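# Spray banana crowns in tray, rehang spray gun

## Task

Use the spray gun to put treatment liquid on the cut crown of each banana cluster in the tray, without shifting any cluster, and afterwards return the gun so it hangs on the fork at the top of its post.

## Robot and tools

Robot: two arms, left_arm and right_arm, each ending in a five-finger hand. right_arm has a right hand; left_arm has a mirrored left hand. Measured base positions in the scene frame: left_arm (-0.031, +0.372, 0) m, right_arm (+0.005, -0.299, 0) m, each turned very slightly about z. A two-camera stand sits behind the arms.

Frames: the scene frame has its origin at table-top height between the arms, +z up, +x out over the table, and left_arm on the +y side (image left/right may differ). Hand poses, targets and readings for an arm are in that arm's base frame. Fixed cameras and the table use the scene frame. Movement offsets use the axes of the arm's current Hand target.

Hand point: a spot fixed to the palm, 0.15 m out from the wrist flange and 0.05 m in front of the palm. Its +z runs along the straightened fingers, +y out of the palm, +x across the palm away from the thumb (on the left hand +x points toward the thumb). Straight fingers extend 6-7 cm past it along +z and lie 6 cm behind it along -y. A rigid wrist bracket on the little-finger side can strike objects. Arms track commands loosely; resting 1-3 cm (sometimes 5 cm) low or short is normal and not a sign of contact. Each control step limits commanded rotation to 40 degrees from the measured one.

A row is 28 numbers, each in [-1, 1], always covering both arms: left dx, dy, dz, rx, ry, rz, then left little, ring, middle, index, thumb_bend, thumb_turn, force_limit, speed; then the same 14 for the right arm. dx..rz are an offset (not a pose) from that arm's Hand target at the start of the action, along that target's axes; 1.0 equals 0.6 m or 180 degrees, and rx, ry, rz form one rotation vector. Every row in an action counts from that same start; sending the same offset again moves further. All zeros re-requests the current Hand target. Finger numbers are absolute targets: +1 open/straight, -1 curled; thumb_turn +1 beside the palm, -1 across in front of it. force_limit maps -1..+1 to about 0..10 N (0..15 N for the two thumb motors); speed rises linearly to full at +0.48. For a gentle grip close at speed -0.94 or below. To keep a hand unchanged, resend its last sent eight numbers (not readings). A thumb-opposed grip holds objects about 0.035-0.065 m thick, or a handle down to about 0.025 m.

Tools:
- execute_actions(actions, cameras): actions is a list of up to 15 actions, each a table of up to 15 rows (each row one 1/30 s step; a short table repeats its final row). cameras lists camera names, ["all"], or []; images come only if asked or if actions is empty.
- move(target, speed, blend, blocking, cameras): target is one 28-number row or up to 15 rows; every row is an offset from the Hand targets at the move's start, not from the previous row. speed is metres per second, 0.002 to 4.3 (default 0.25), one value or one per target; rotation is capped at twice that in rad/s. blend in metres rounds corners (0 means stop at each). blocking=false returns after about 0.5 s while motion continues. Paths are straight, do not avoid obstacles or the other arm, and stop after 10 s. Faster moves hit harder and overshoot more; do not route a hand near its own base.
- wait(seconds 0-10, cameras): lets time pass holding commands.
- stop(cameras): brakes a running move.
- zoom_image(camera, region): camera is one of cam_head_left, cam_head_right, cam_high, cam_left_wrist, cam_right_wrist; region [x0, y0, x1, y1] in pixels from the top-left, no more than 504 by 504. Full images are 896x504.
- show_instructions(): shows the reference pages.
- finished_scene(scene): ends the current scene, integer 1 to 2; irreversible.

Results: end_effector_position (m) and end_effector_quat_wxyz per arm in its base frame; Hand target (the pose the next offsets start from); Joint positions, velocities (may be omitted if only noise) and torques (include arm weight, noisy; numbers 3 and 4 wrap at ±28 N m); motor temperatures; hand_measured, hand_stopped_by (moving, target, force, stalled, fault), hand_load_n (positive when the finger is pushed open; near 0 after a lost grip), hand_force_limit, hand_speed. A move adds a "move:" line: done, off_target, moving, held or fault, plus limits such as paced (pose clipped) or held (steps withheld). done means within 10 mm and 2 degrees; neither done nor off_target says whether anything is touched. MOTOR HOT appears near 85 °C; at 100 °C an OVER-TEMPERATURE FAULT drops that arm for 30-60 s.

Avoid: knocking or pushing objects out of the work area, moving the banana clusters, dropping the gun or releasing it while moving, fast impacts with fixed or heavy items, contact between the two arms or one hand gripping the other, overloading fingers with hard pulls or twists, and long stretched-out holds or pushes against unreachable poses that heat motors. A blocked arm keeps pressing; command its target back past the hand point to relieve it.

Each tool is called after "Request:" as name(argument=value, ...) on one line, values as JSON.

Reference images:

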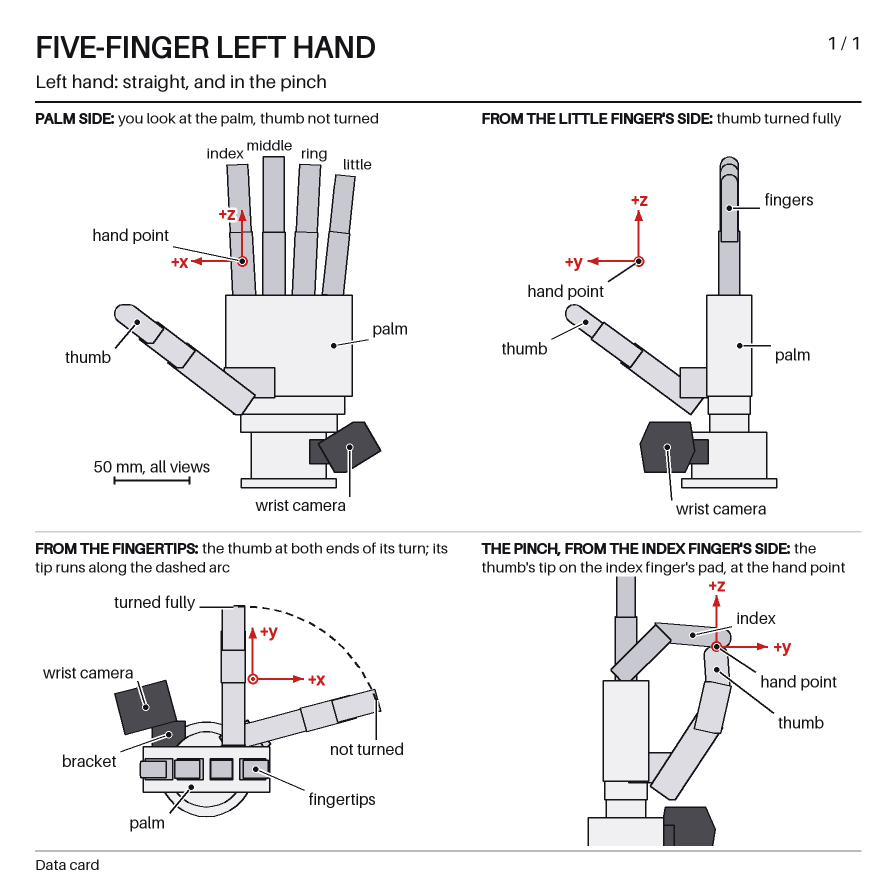

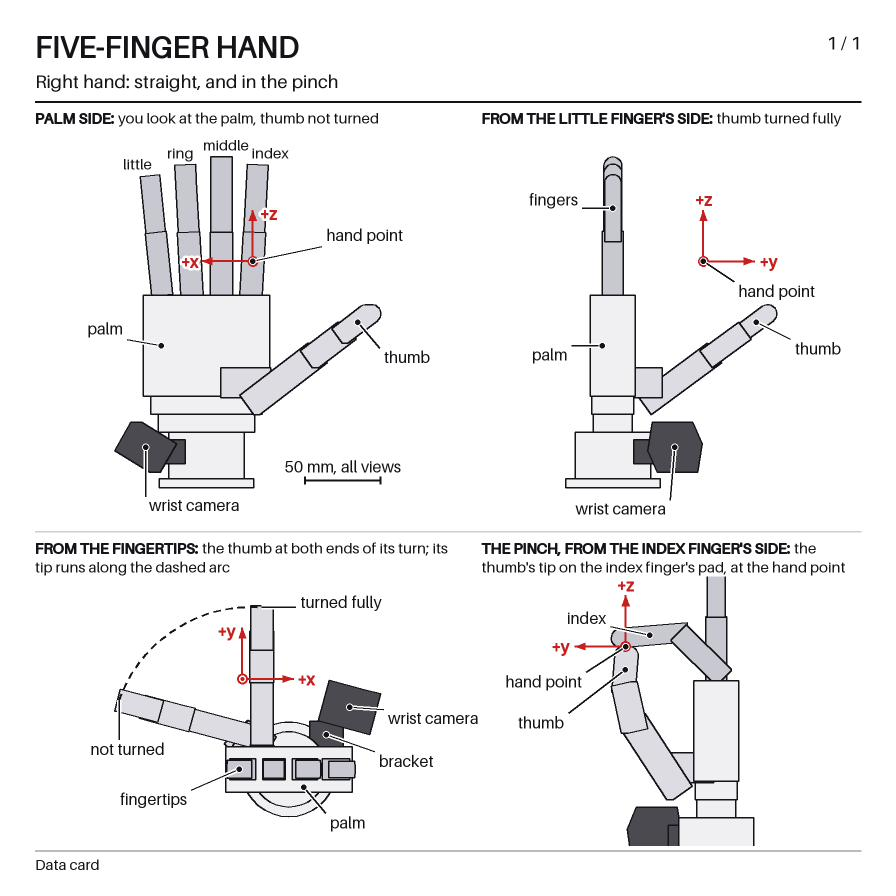

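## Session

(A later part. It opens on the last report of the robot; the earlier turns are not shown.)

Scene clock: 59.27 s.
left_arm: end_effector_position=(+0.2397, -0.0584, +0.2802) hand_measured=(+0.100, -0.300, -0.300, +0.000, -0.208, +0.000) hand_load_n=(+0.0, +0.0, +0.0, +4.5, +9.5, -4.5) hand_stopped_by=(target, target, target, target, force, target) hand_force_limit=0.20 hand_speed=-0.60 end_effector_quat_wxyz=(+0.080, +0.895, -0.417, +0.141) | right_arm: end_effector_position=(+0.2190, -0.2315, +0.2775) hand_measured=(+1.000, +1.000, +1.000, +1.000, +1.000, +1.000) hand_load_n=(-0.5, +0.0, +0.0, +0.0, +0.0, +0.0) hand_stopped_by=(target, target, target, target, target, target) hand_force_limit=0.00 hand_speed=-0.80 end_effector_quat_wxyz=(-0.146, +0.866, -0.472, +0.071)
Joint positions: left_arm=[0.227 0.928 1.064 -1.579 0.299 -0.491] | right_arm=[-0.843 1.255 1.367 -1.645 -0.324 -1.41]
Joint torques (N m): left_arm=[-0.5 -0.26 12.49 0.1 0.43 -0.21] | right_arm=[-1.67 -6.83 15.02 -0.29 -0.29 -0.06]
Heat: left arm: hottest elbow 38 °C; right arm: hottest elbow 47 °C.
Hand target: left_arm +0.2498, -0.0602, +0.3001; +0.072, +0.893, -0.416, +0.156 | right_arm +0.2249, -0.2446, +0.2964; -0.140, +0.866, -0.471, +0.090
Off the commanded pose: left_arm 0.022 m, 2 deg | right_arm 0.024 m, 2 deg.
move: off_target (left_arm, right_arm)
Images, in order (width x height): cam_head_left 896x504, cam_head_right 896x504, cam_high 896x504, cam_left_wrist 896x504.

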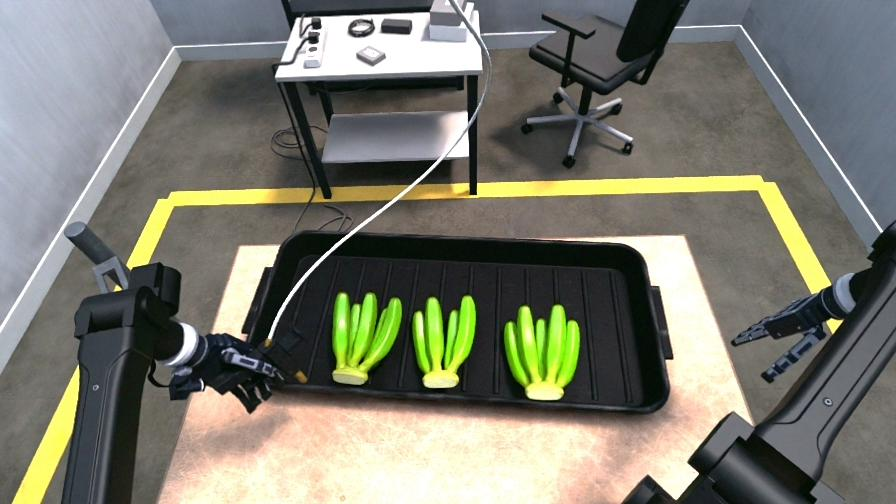

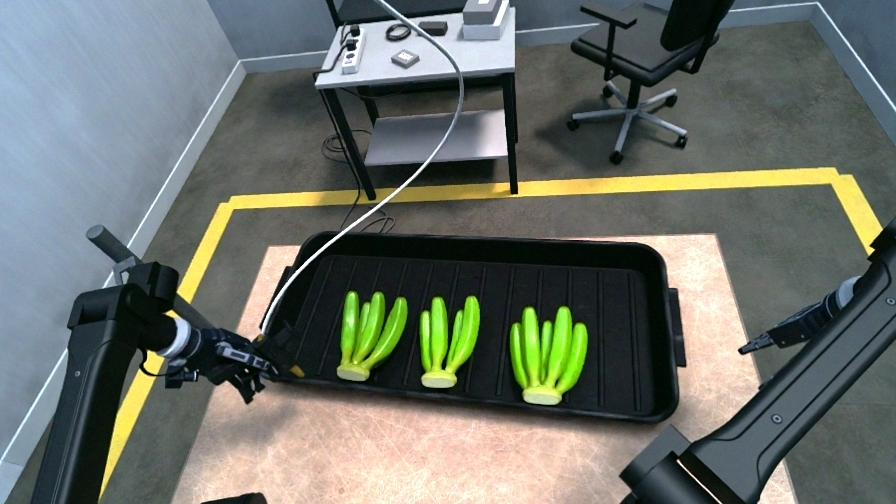

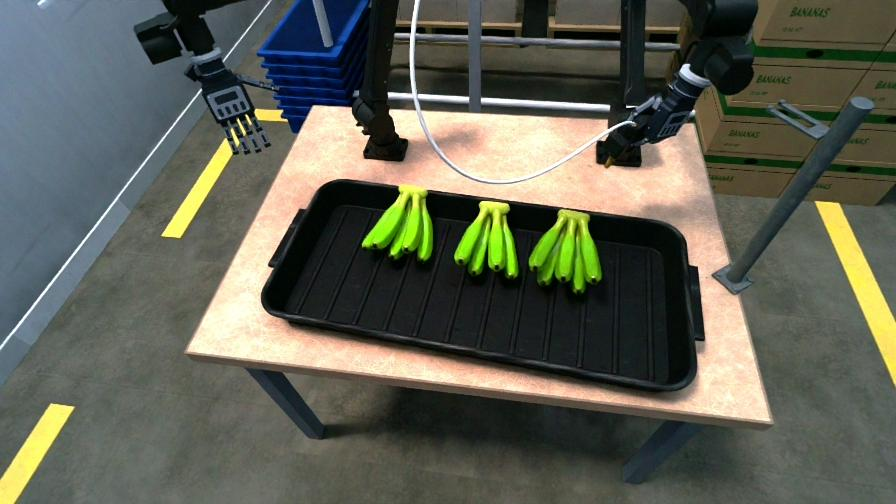

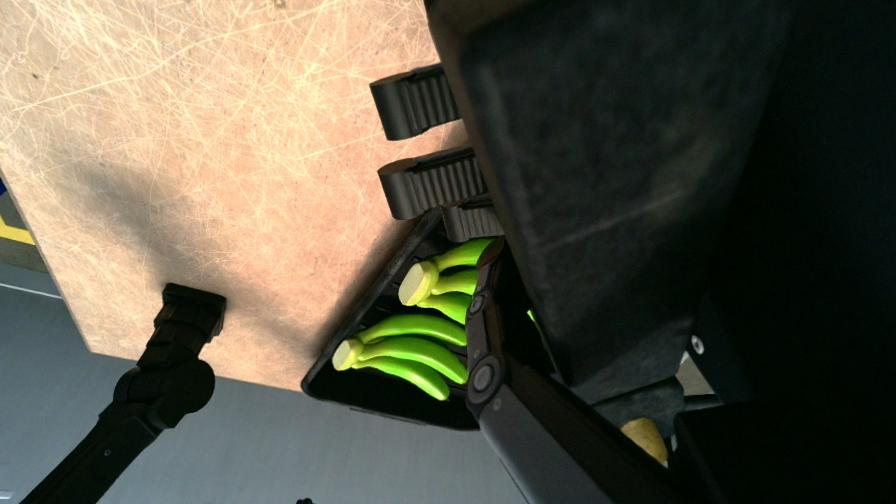

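Request:
move(target=[0.0698,-0.0022,0.0818,0,0,0,0.1,-0.3,-0.3,0.0,-0.94,0.0,0.2,-0.6,0,0,0,0,0,0,1,1,1,1,1,1,0,-0.8], speed=0.12, cameras=["cam_head_left", "cam_head_right", "cam_high", "cam_left_wrist"])

Request:
zoom_image(camera="cam_head_left", region=[250, 290, 450, 430])

Request:
zoom_image(camera="cam_head_right", region=[250, 290, 450, 430])

Request:
zoom_image(camera="cam_high", region=[520, 110, 680, 270])

Scene clock: 61.30 s.
left_arm: end_effector_position=(+0.2805, -0.0983, +0.2657) hand_measured=(+0.100, -0.300, -0.300, +0.000, -0.208, +0.000) hand_load_n=(+0.0, +0.0, +0.0, +4.5, +9.5, -4.5) hand_stopped_by=(target, target, target, target, force, target) hand_force_limit=0.20 hand_speed=-0.60 end_effector_quat_wxyz=(+0.072, +0.893, -0.418, +0.148) | right_arm: end_effector_position=(+0.2190, -0.2315, +0.2775) hand_measured=(+1.000, +1.000, +1.000, +1.000, +1.000, +1.000) hand_load_n=(+0.0, +0.0, +0.0, +0.0, +0.0, +0.0) hand_stopped_by=(target, target, target, target, target, target) hand_force_limit=0.00 hand_speed=-0.80 end_effector_quat_wxyz=(-0.146, +0.866, -0.472, +0.071)
Joint positions: left_arm=[0.045 0.995 1.064 -1.438 0.265 -0.677] | right_arm=[-0.843 1.255 1.367 -1.645 -0.324 -1.41]
Joint torques (N m): left_arm=[-0.5 -1.32 9.01 1.16 0.38 -0.26] | right_arm=[-1.67 -6.89 15.01 -0.29 -0.29 -0.06]
Heat: left arm: hottest elbow 38 °C; right arm: hottest elbow 47 °C.
Hand target: left_arm +0.2869, -0.1022, +0.2681; +0.072, +0.893, -0.416, +0.156 | right_arm +0.2249, -0.2446, +0.2964; -0.140, +0.866, -0.471, +0.090
Off the commanded pose: left_arm 0.008 m, 1 deg | right_arm 0.024 m, 2 deg.
move: off_target (right_arm)
Images, in order (width x height): cam_head_left 896x504, cam_head_right 896x504, cam_high 896x504, cam_left_wrist 896x504.

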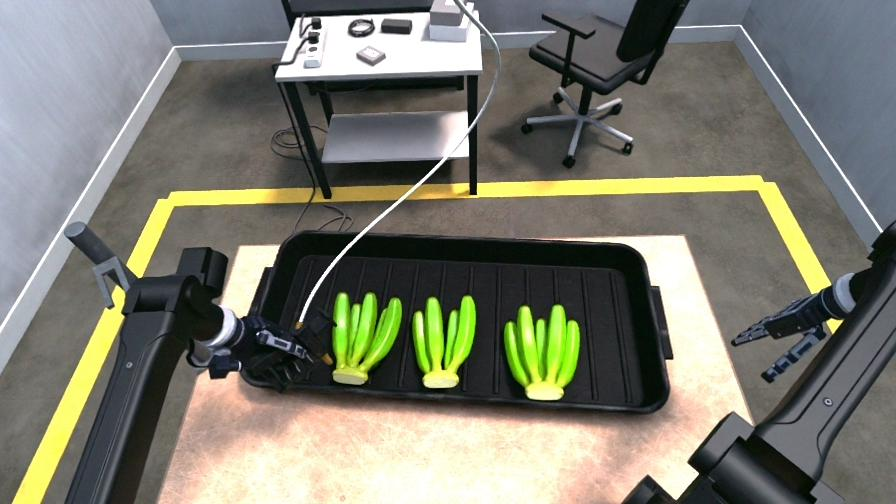

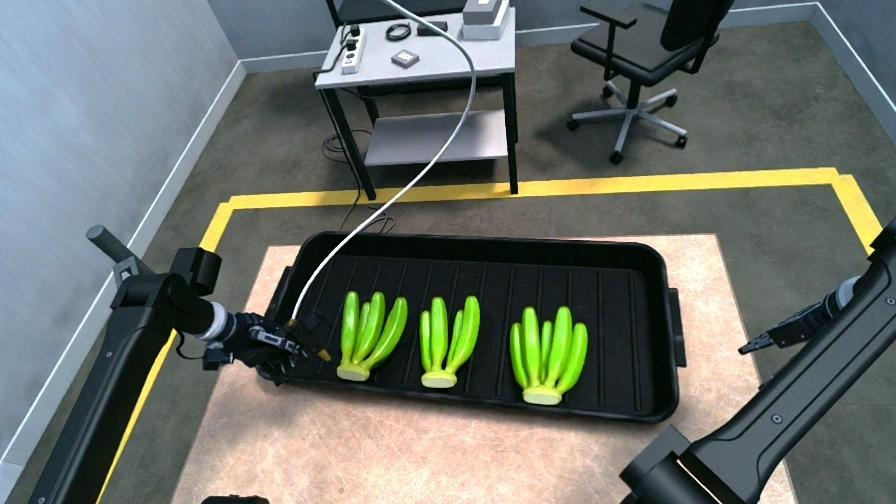

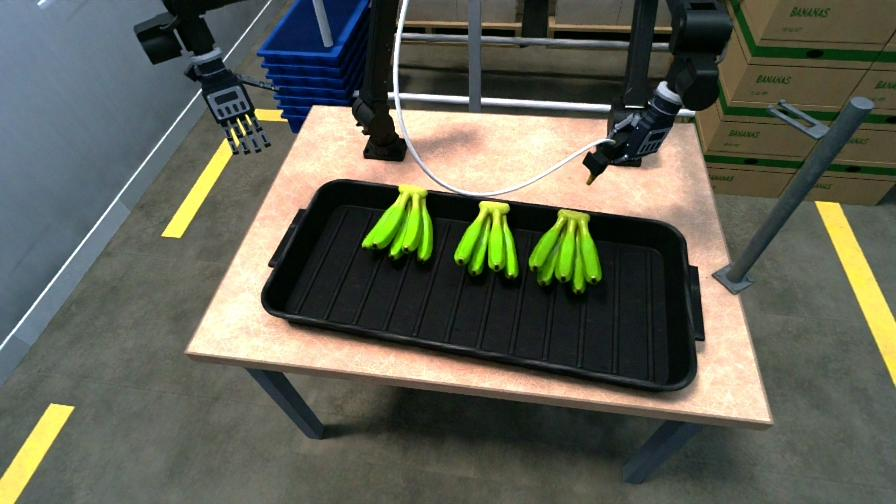

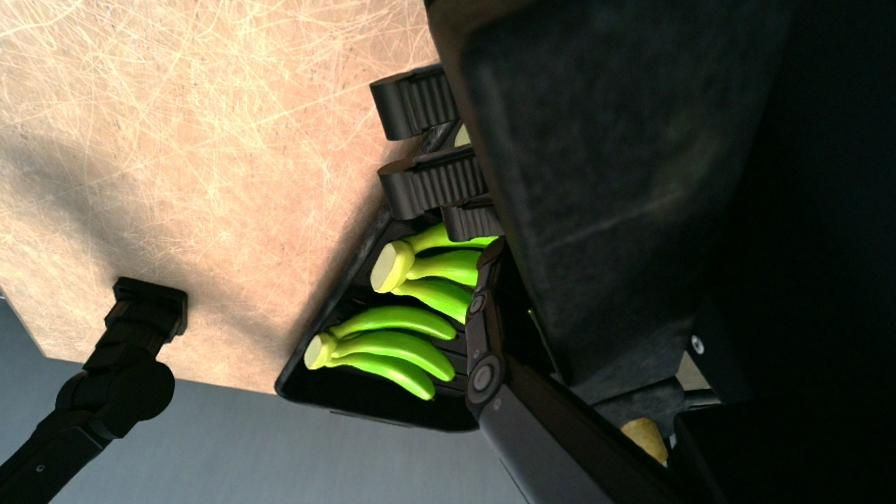

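Scaled by 2.520 from the camera's 896x504 image, which has a finer 1280x720 frame.

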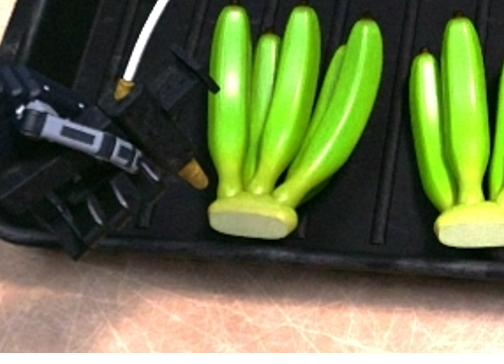

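Scaled by 2.520 from the camera's 896x504 image, which has a finer 1280x720 frame.

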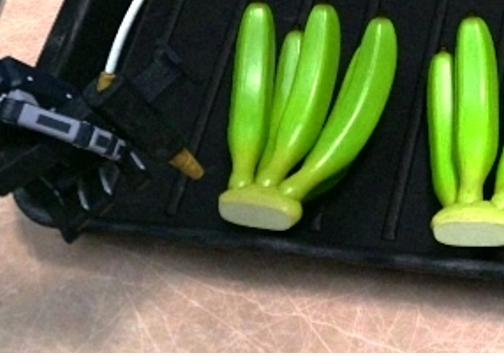

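Scaled by 3.150 from the camera's 896x504 image, which has a finer 1280x720 frame.

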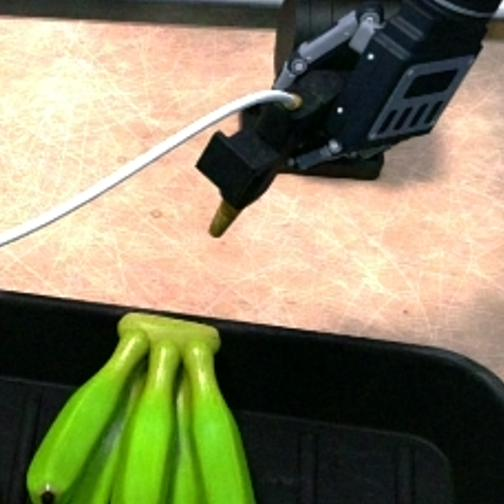

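Request:
move(target=[-0.0497,0.0025,0.0407,0.048,0.0429,0.0172,0.1,-0.3,-0.3,0.0,-0.94,0.0,0.2,-0.6,0,0,0,0,0,0,1,1,1,1,1,1,0,-0.8], speed=0.1, cameras=["cam_head_left", "cam_head_right", "cam_high"])

Request:
zoom_image(camera="cam_head_left", region=[280, 300, 400, 420])

Request:
zoom_image(camera="cam_head_right", region=[280, 300, 400, 420])

Request:
zoom_image(camera="cam_high", region=[520, 110, 680, 270])

Scene clock: 65.33 s.
left_arm: end_effector_position=(+0.2684, -0.0895, +0.2260) hand_measured=(+0.100, -0.300, -0.300, +0.000, -0.208, +0.000) hand_load_n=(+0.5, +0.0, +0.0, +4.5, +9.5, -5.0) hand_stopped_by=(target, target, target, target, force, target) hand_force_limit=0.20 hand_speed=-0.60 end_effector_quat_wxyz=(+0.037, +0.878, -0.419, +0.228) | right_arm: end_effector_position=(+0.2190, -0.2315, +0.2775) hand_measured=(+1.000, +1.000, +1.000, +1.000, +1.000, +1.000) hand_load_n=(+0.0, +0.0, +0.0, +0.0, +0.0, +0.0) hand_stopped_by=(target, target, target, target, target, target) hand_force_limit=0.00 hand_speed=-0.80 end_effector_quat_wxyz=(-0.146, +0.866, -0.472, +0.071)
Joint positions: left_arm=[0.097 0.835 0.851 -1.221 0.295 -0.639] | right_arm=[-0.843 1.255 1.367 -1.645 -0.324 -1.41]
Joint torques (N m): left_arm=[1.08 -1.44 9.26 1.52 0.55 0] | right_arm=[-1.67 -6.83 15.02 -0.29 -0.29 -0.05]
Heat: left arm: hottest elbow 38 °C; right arm: hottest elbow 48 °C.
Hand target: left_arm +0.2731, -0.0880, +0.2351; +0.029, +0.872, -0.421, +0.249 | right_arm +0.2249, -0.2446, +0.2964; -0.140, +0.866, -0.471, +0.090
Off the commanded pose: left_arm 0.010 m, 3 deg | right_arm 0.024 m, 2 deg.
move: off_target (left_arm, right_arm)
Images, in order (width x height): cam_head_left 896x504, cam_head_right 896x504, cam_high 896x504.

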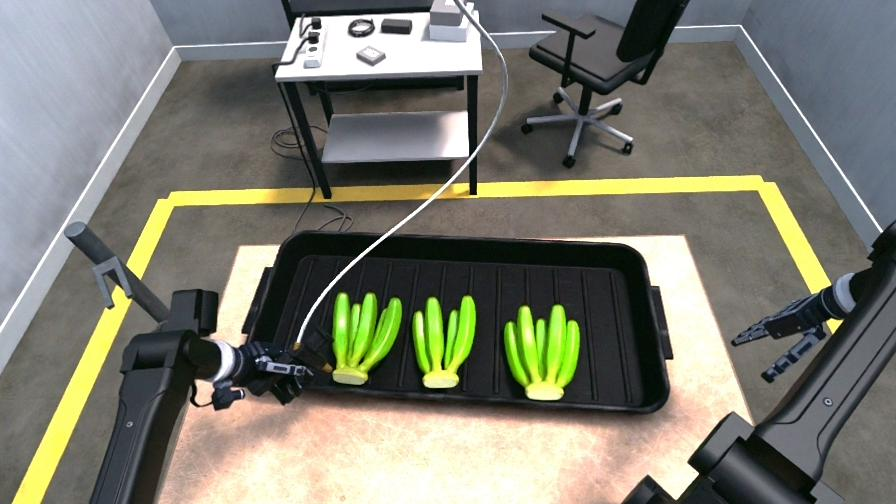

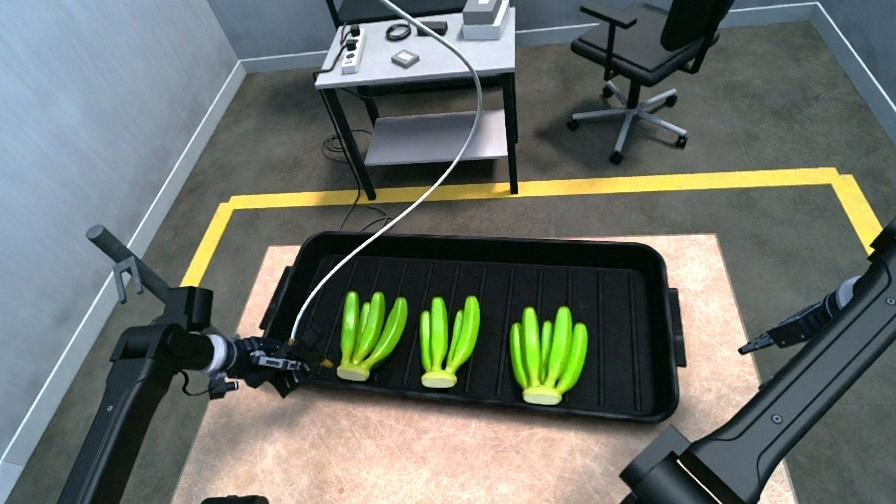

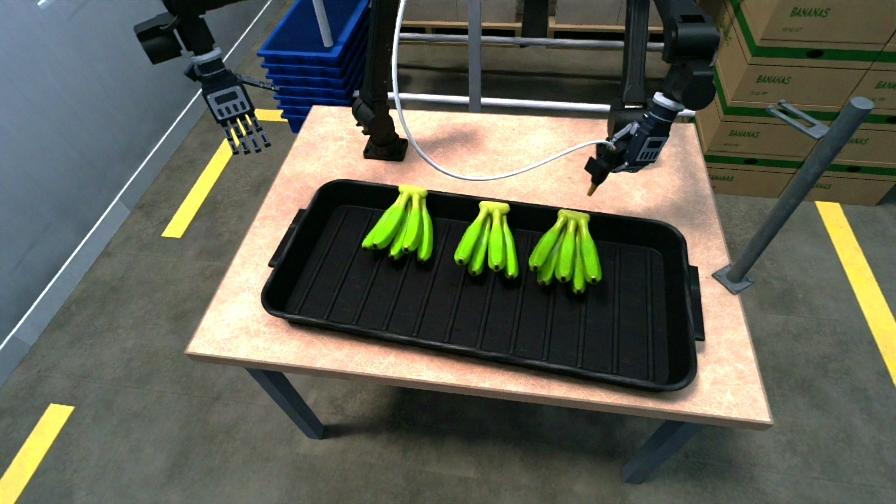

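Scaled by 4.200 from the camera's 896x504 image, which has a finer 1280x720 frame.

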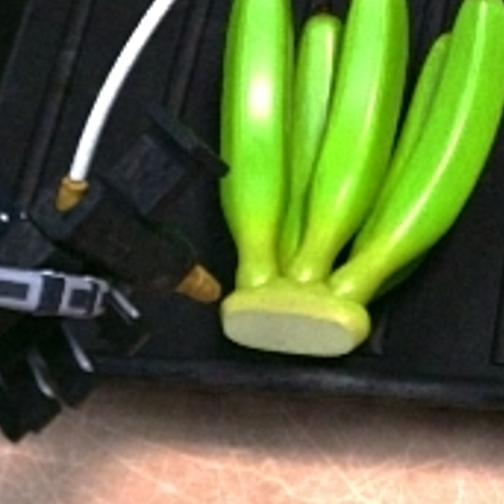

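Scaled by 4.200 from the camera's 896x504 image, which has a finer 1280x720 frame.

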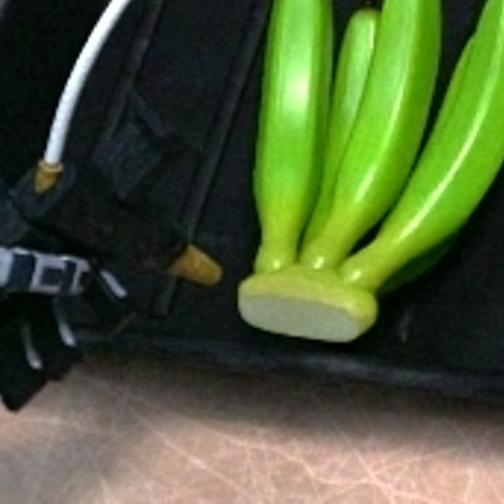

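Scaled by 3.150 from the camera's 896x504 image, which has a finer 1280x720 frame.

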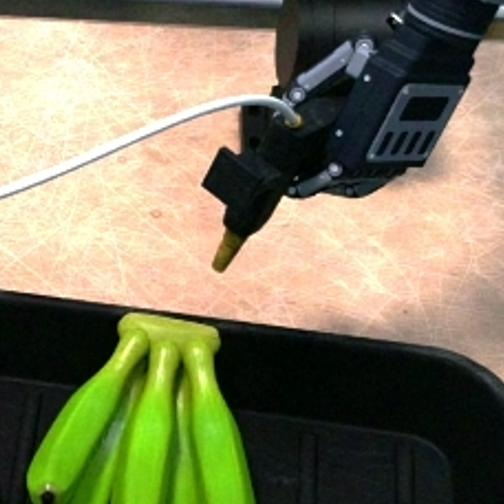

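Request:
move(target=[-0.018,-0.0161,-0.0065,0,0,0,0.9,-0.6,-0.6,0.0,-0.92,0.0,0.4,-0.5,0,0,0,0,0,0,1,1,1,1,1,1,0,-0.8], speed=0.1)

Request:
execute_actions(actions=[[[0,0,0,0,0,0,0.9,-0.95,-0.95,0.0,-0.9,0.0,0.6,-0.3,0,0,0,0,0,0,1,1,1,1,1,1,0,-0.8]],[[0,0,0,0,0,0,0.9,-0.95,-0.95,0.0,-0.9,0.0,0.6,-0.3,0,0,0,0,0,0,1,1,1,1,1,1,0,-0.8]],[[0,0,0,0,0,0,0.9,-1.0,-1.0,0.0,-0.92,0.0,1.0,-0.3,0,0,0,0,0,0,1,1,1,1,1,1,0,-0.8]]], cameras=["cam_head_left", "cam_head_right"])

Request:
zoom_image(camera="cam_head_left", region=[280, 300, 400, 420])

Scene clock: 67.37 s.
left_arm: end_effector_position=(+0.2697, -0.0746, +0.2266) hand_measured=(+0.900, -0.596, -0.384, +0.000, -0.222, +0.000) hand_load_n=(+0.0, +7.5, +5.0, +1.0, +12.0, -6.0) hand_stopped_by=(target, force, force, target, force, target) hand_force_limit=0.40 hand_speed=-0.50 end_effector_quat_wxyz=(+0.033, +0.876, -0.420, +0.236) | right_arm: end_effector_position=(+0.2190, -0.2315, +0.2775) hand_measured=(+1.000, +1.000, +1.000, +1.000, +1.000, +1.000) hand_load_n=(+0.0, +0.0, +0.0, +0.0, +0.0, +0.0) hand_stopped_by=(target, target, target, target, target, target) hand_force_limit=0.00 hand_speed=-0.80 end_effector_quat_wxyz=(-0.146, +0.866, -0.472, +0.071)
Joint positions: left_arm=[0.163 0.835 0.85 -1.221 0.321 -0.574] | right_arm=[-0.843 1.255 1.367 -1.645 -0.324 -1.41]
Joint torques (N m): left_arm=[0.97 -0.62 9.77 0.95 0.58 0.05] | right_arm=[-1.61 -6.83 15.01 -0.29 -0.29 -0.05]
Heat: left arm: hottest elbow 38 °C; right arm: hottest elbow 48 °C.
Hand target: left_arm +0.2730, -0.0730, +0.2350; +0.029, +0.872, -0.421, +0.249 | right_arm +0.2249, -0.2446, +0.2964; -0.140, +0.866, -0.471, +0.090
Off the commanded pose: left_arm 0.009 m, 2 deg | right_arm 0.024 m, 2 deg.
move: off_target (right_arm)

Scene clock: 69.07 s.
left_arm: end_effector_position=(+0.2696, -0.0745, +0.2267) hand_measured=(+0.900, -1.000, -0.688, +0.000, -0.256, +0.000) hand_load_n=(+0.0, +0.5, +10.5, +2.5, +15.5, -7.0) hand_stopped_by=(target, target, force, target, force, target) hand_force_limit=1.00 hand_speed=-0.30 end_effector_quat_wxyz=(+0.033, +0.875, -0.420, +0.236) | right_arm: end_effector_position=(+0.2190, -0.2315, +0.2775) hand_measured=(+1.000, +1.000, +1.000, +1.000, +1.000, +1.000) hand_load_n=(-0.5, +0.0, +0.0, +0.0, +0.0, +0.0) hand_stopped_by=(target, target, target, target, target, target) hand_force_limit=0.00 hand_speed=-0.80 end_effector_quat_wxyz=(-0.146, +0.866, -0.472, +0.071)
Joint positions: left_arm=[0.163 0.835 0.85 -1.221 0.322 -0.572] | right_arm=[-0.843 1.255 1.367 -1.645 -0.324 -1.41]
Joint torques (N m): left_arm=[0.97 -0.62 9.78 0.92 0.55 0.01] | right_arm=[-1.67 -6.83 15.01 -0.29 -0.28 -0.06]
Heat: left arm: hottest elbow 38 °C; right arm: hottest elbow 48 °C.
Hand target: left_arm +0.2730, -0.0730, +0.2350; +0.029, +0.872, -0.421, +0.248 | right_arm +0.2249, -0.2446, +0.2964; -0.140, +0.866, -0.471, +0.090
Off the commanded pose: left_arm 0.009 m, 2 deg | right_arm 0.024 m, 2 deg.
Step readings (end_effector_position of left_arm | right_arm):
0: (+0.2697, -0.0746, +0.2266) | (+0.2190, -0.2315, +0.2775)
1: (+0.2697, -0.0746, +0.2266) | (+0.2190, -0.2315, +0.2775)
2: (+0.2697, -0.0746, +0.2266) | (+0.2190, -0.2315, +0.2775)
4: (+0.2697, -0.0746, +0.2267) | (+0.2190, -0.2315, +0.2775)
8: (+0.2697, -0.0745, +0.2267) | (+0.2190, -0.2315, +0.2775)
15: (+0.2697, -0.0745, +0.2266) | (+0.2190, -0.2315, +0.2775)
16: (+0.2697, -0.0745, +0.2266) | (+0.2190, -0.2315, +0.2775)
17: (+0.2697, -0.0745, +0.2266) | (+0.2190, -0.2315, +0.2775)
19: (+0.2697, -0.0745, +0.2266) | (+0.2190, -0.2315, +0.2775)
23: (+0.2697, -0.0745, +0.2266) | (+0.2190, -0.2315, +0.2775)
30: (+0.2697, -0.0745, +0.2266) | (+0.2190, -0.2315, +0.2775)
31: (+0.2697, -0.0745, +0.2266) | (+0.2190, -0.2315, +0.2775)
32: (+0.2697, -0.0745, +0.2266) | (+0.2190, -0.2315, +0.2775)
34: (+0.2696, -0.0745, +0.2266) | (+0.2190, -0.2315, +0.2775)
38: (+0.2696, -0.0745, +0.2267) | (+0.2190, -0.2315, +0.2775)
45: (+0.2696, -0.0745, +0.2267) | (+0.2190, -0.2315, +0.2775)
Images, in order (width x height): cam_head_left 896x504, cam_head_right 896x504.

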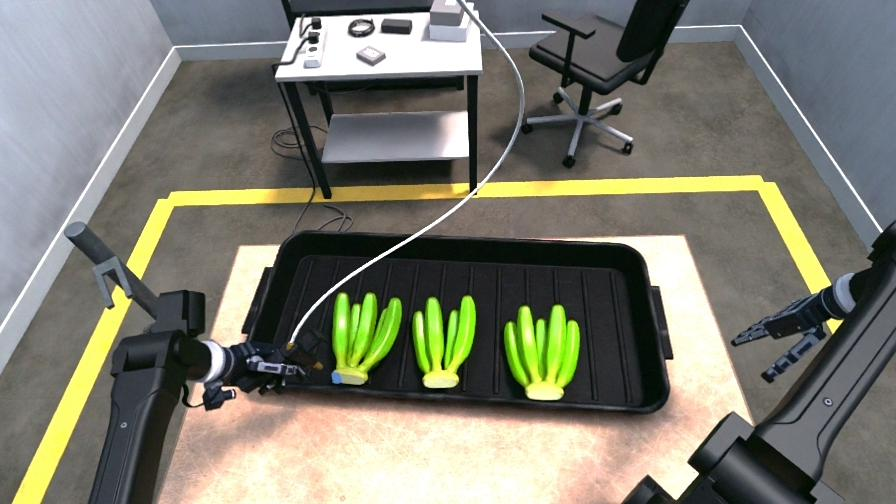

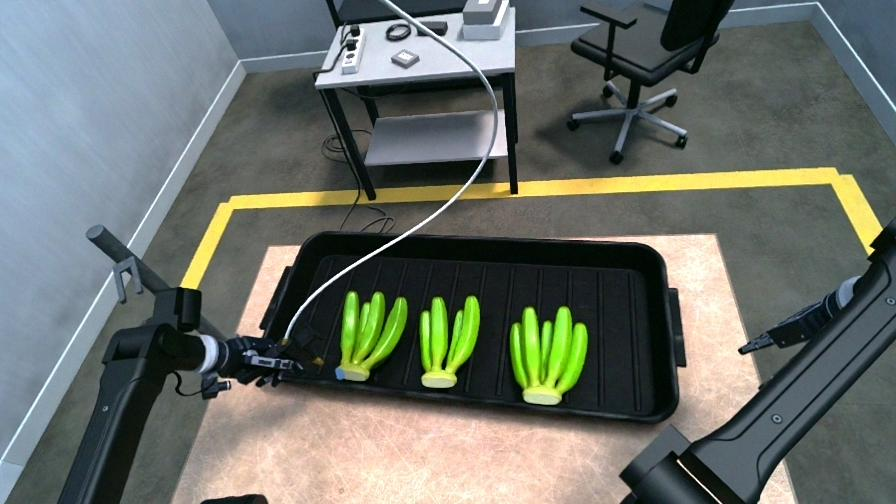

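Scaled by 4.200 from the camera's 896x504 image, which has a finer 1280x720 frame.

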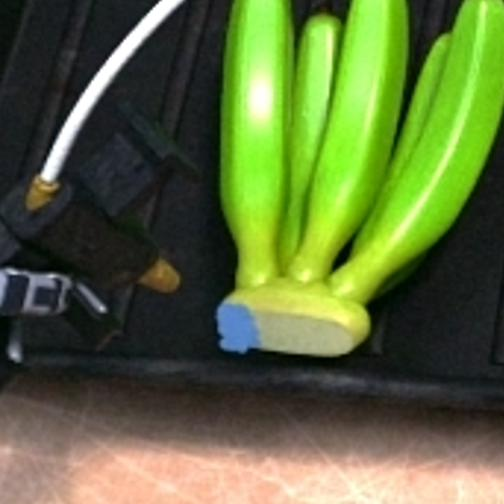

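Request:
move(target=[0.078,0.0699,0.0282,0,0,0,0.9,-1.0,-1.0,0.0,-0.92,0.0,1.0,-0.3,0,0,0,0,0,0,1,1,1,1,1,1,0,-0.8], speed=0.06, cameras=["cam_head_left", "cam_head_right"])

Request:
zoom_image(camera="cam_head_left", region=[280, 300, 400, 420])

Request:
zoom_image(camera="cam_head_right", region=[280, 300, 400, 420])

Scene clock: 71.20 s.
left_arm: end_effector_position=(+0.2680, -0.1335, +0.2240) hand_measured=(+0.900, -1.000, -0.688, +0.000, -0.256, +0.000) hand_load_n=(+0.0, +0.5, +10.0, +2.0, +16.0, -7.0) hand_stopped_by=(target, target, force, target, force, target) hand_force_limit=1.00 hand_speed=-0.30 end_effector_quat_wxyz=(+0.031, +0.875, -0.426, +0.227) | right_arm: end_effector_position=(+0.2190, -0.2315, +0.2775) hand_measured=(+1.000, +1.000, +1.000, +1.000, +1.000, +1.000) hand_load_n=(+0.0, +0.0, +0.0, +0.0, +0.0, +0.0) hand_stopped_by=(target, target, target, target, target, target) hand_force_limit=0.00 hand_speed=-0.80 end_effector_quat_wxyz=(-0.146, +0.866, -0.472, +0.071)
Joint positions: left_arm=[-0.107 0.824 0.84 -1.17 0.208 -0.817] | right_arm=[-0.843 1.255 1.367 -1.645 -0.324 -1.41]
Joint torques (N m): left_arm=[-0.5 -1.32 9.43 1.68 0.28 -0.22] | right_arm=[-1.67 -6.83 15.01 -0.29 -0.29 -0.06]
Heat: left arm: hottest elbow 38 °C; right arm: hottest elbow 48 °C.
Hand target: left_arm +0.2730, -0.1380, +0.2348; +0.029, +0.872, -0.421, +0.248 | right_arm +0.2249, -0.2446, +0.2964; -0.140, +0.866, -0.471, +0.090
Off the commanded pose: left_arm 0.013 m, 3 deg | right_arm 0.024 m, 2 deg.
move: off_target (left_arm, right_arm)
Images, in order (width x height): cam_head_left 896x504, cam_head_right 896x504.

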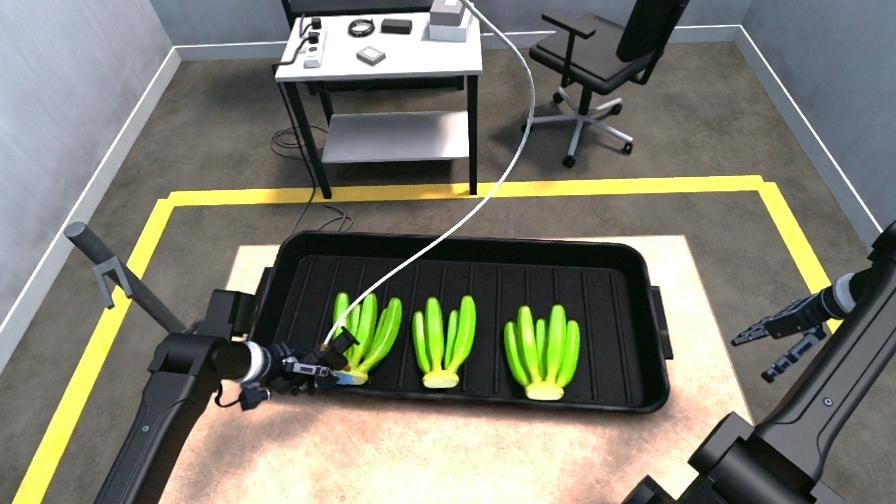

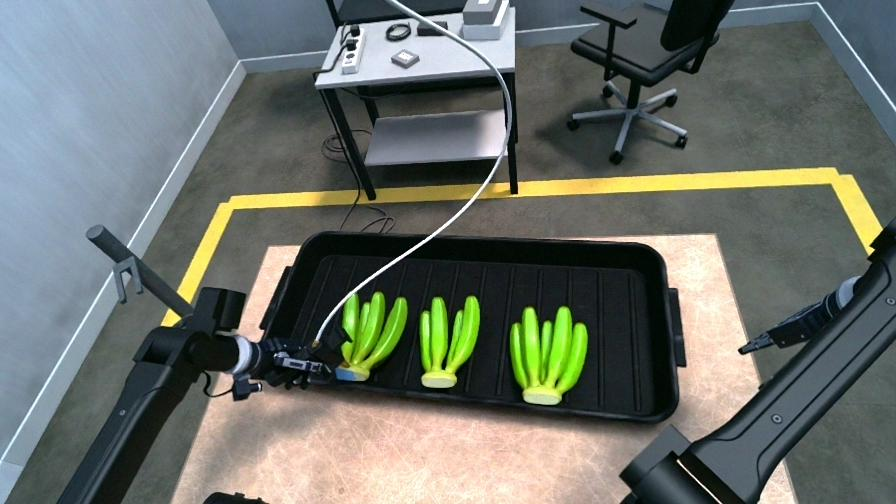

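Scaled by 4.200 from the camera's 896x504 image, which has a finer 1280x720 frame.

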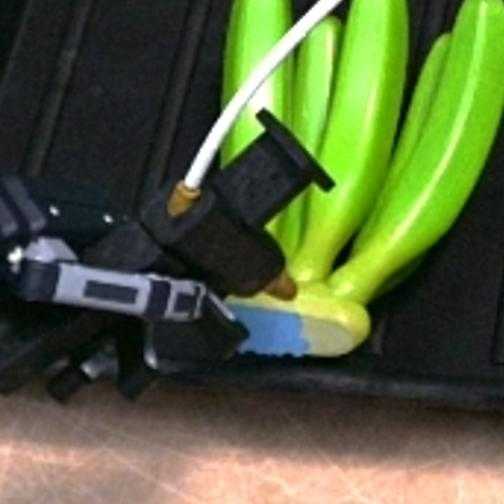

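Scaled by 4.200 from the camera's 896x504 image, which has a finer 1280x720 frame.

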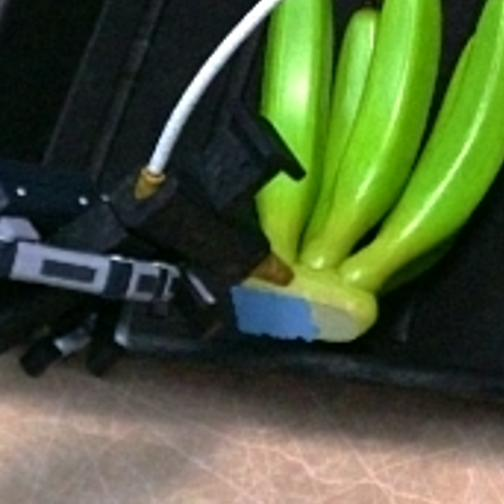

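Request:
move(target=[0.048,0.043,0.0174,0,0,0,0.9,-1.0,-1.0,0.0,-0.92,0.0,1.0,-0.3,0,0,0,0,0,0,1,1,1,1,1,1,0,-0.8], speed=0.06, cameras=["cam_head_left", "cam_head_right"])

Request:
zoom_image(camera="cam_head_left", region=[280, 300, 400, 420])

Request:
zoom_image(camera="cam_head_right", region=[280, 300, 400, 420])

Scene clock: 72.90 s.
left_arm: end_effector_position=(+0.2649, -0.1719, +0.2254) hand_measured=(+0.900, -1.000, -0.688, +0.000, -0.256, +0.000) hand_load_n=(+0.0, +1.0, +10.5, +2.0, +15.5, -7.0) hand_stopped_by=(target, target, force, target, force, target) hand_force_limit=1.00 hand_speed=-0.30 end_effector_quat_wxyz=(+0.027, +0.874, -0.427, +0.232) | right_arm: end_effector_position=(+0.2190, -0.2315, +0.2775) hand_measured=(+1.000, +1.000, +1.000, +1.000, +1.000, +1.000) hand_load_n=(+0.0, +0.0, +0.0, +0.0, -0.5, +0.0) hand_stopped_by=(target, target, target, target, target, target) hand_force_limit=0.00 hand_speed=-0.80 end_effector_quat_wxyz=(-0.146, +0.866, -0.472, +0.071)
Joint positions: left_arm=[-0.28 0.824 0.84 -1.132 0.13 -0.972] | right_arm=[-0.843 1.255 1.367 -1.645 -0.324 -1.41]
Joint torques (N m): left_arm=[-0.44 -0.03 9.98 1.8 0.17 -0.24] | right_arm=[-1.67 -6.83 14.99 -0.29 -0.29 -0.05]
Heat: left arm: hottest elbow 38 °C; right arm: hottest elbow 48 °C.
Hand target: left_arm +0.2730, -0.1781, +0.2348; +0.029, +0.872, -0.421, +0.248 | right_arm +0.2249, -0.2446, +0.2964; -0.140, +0.866, -0.471, +0.090
Off the commanded pose: left_arm 0.014 m, 2 deg | right_arm 0.024 m, 2 deg.
move: off_target (left_arm, right_arm)
Images, in order (width x height): cam_head_left 896x504, cam_head_right 896x504.

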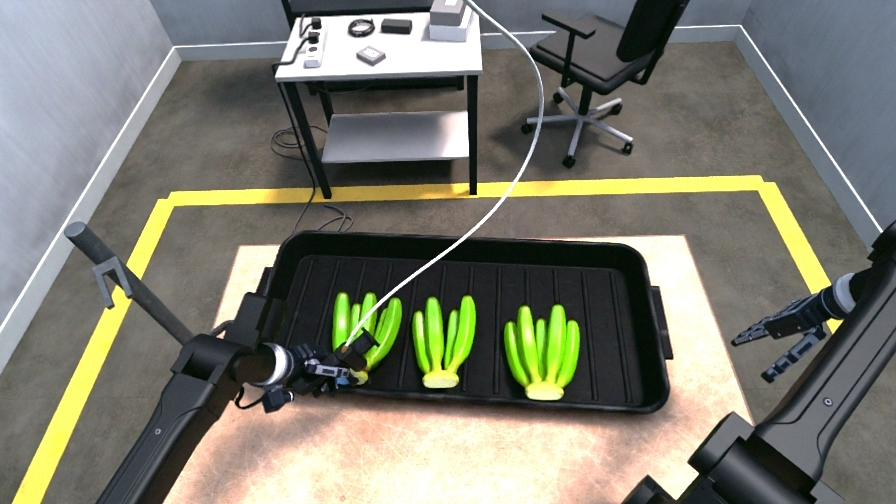

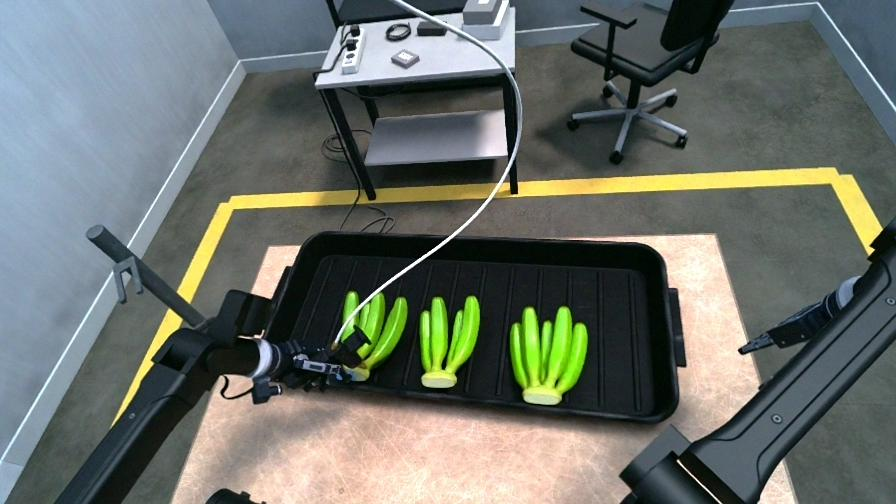

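Scaled by 4.200 from the camera's 896x504 image, which has a finer 1280x720 frame.

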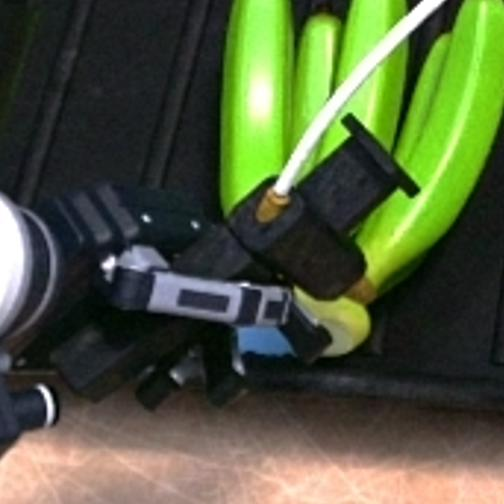

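Scaled by 4.200 from the camera's 896x504 image, which has a finer 1280x720 frame.

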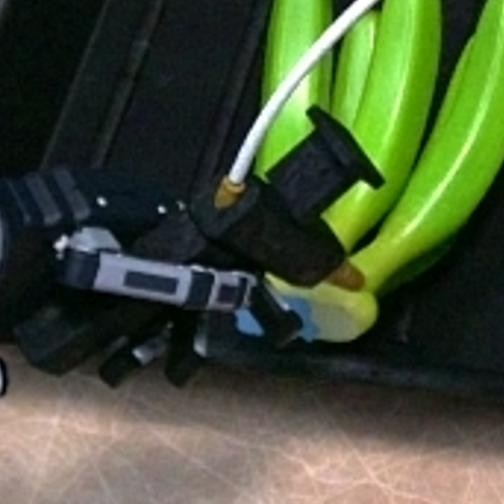

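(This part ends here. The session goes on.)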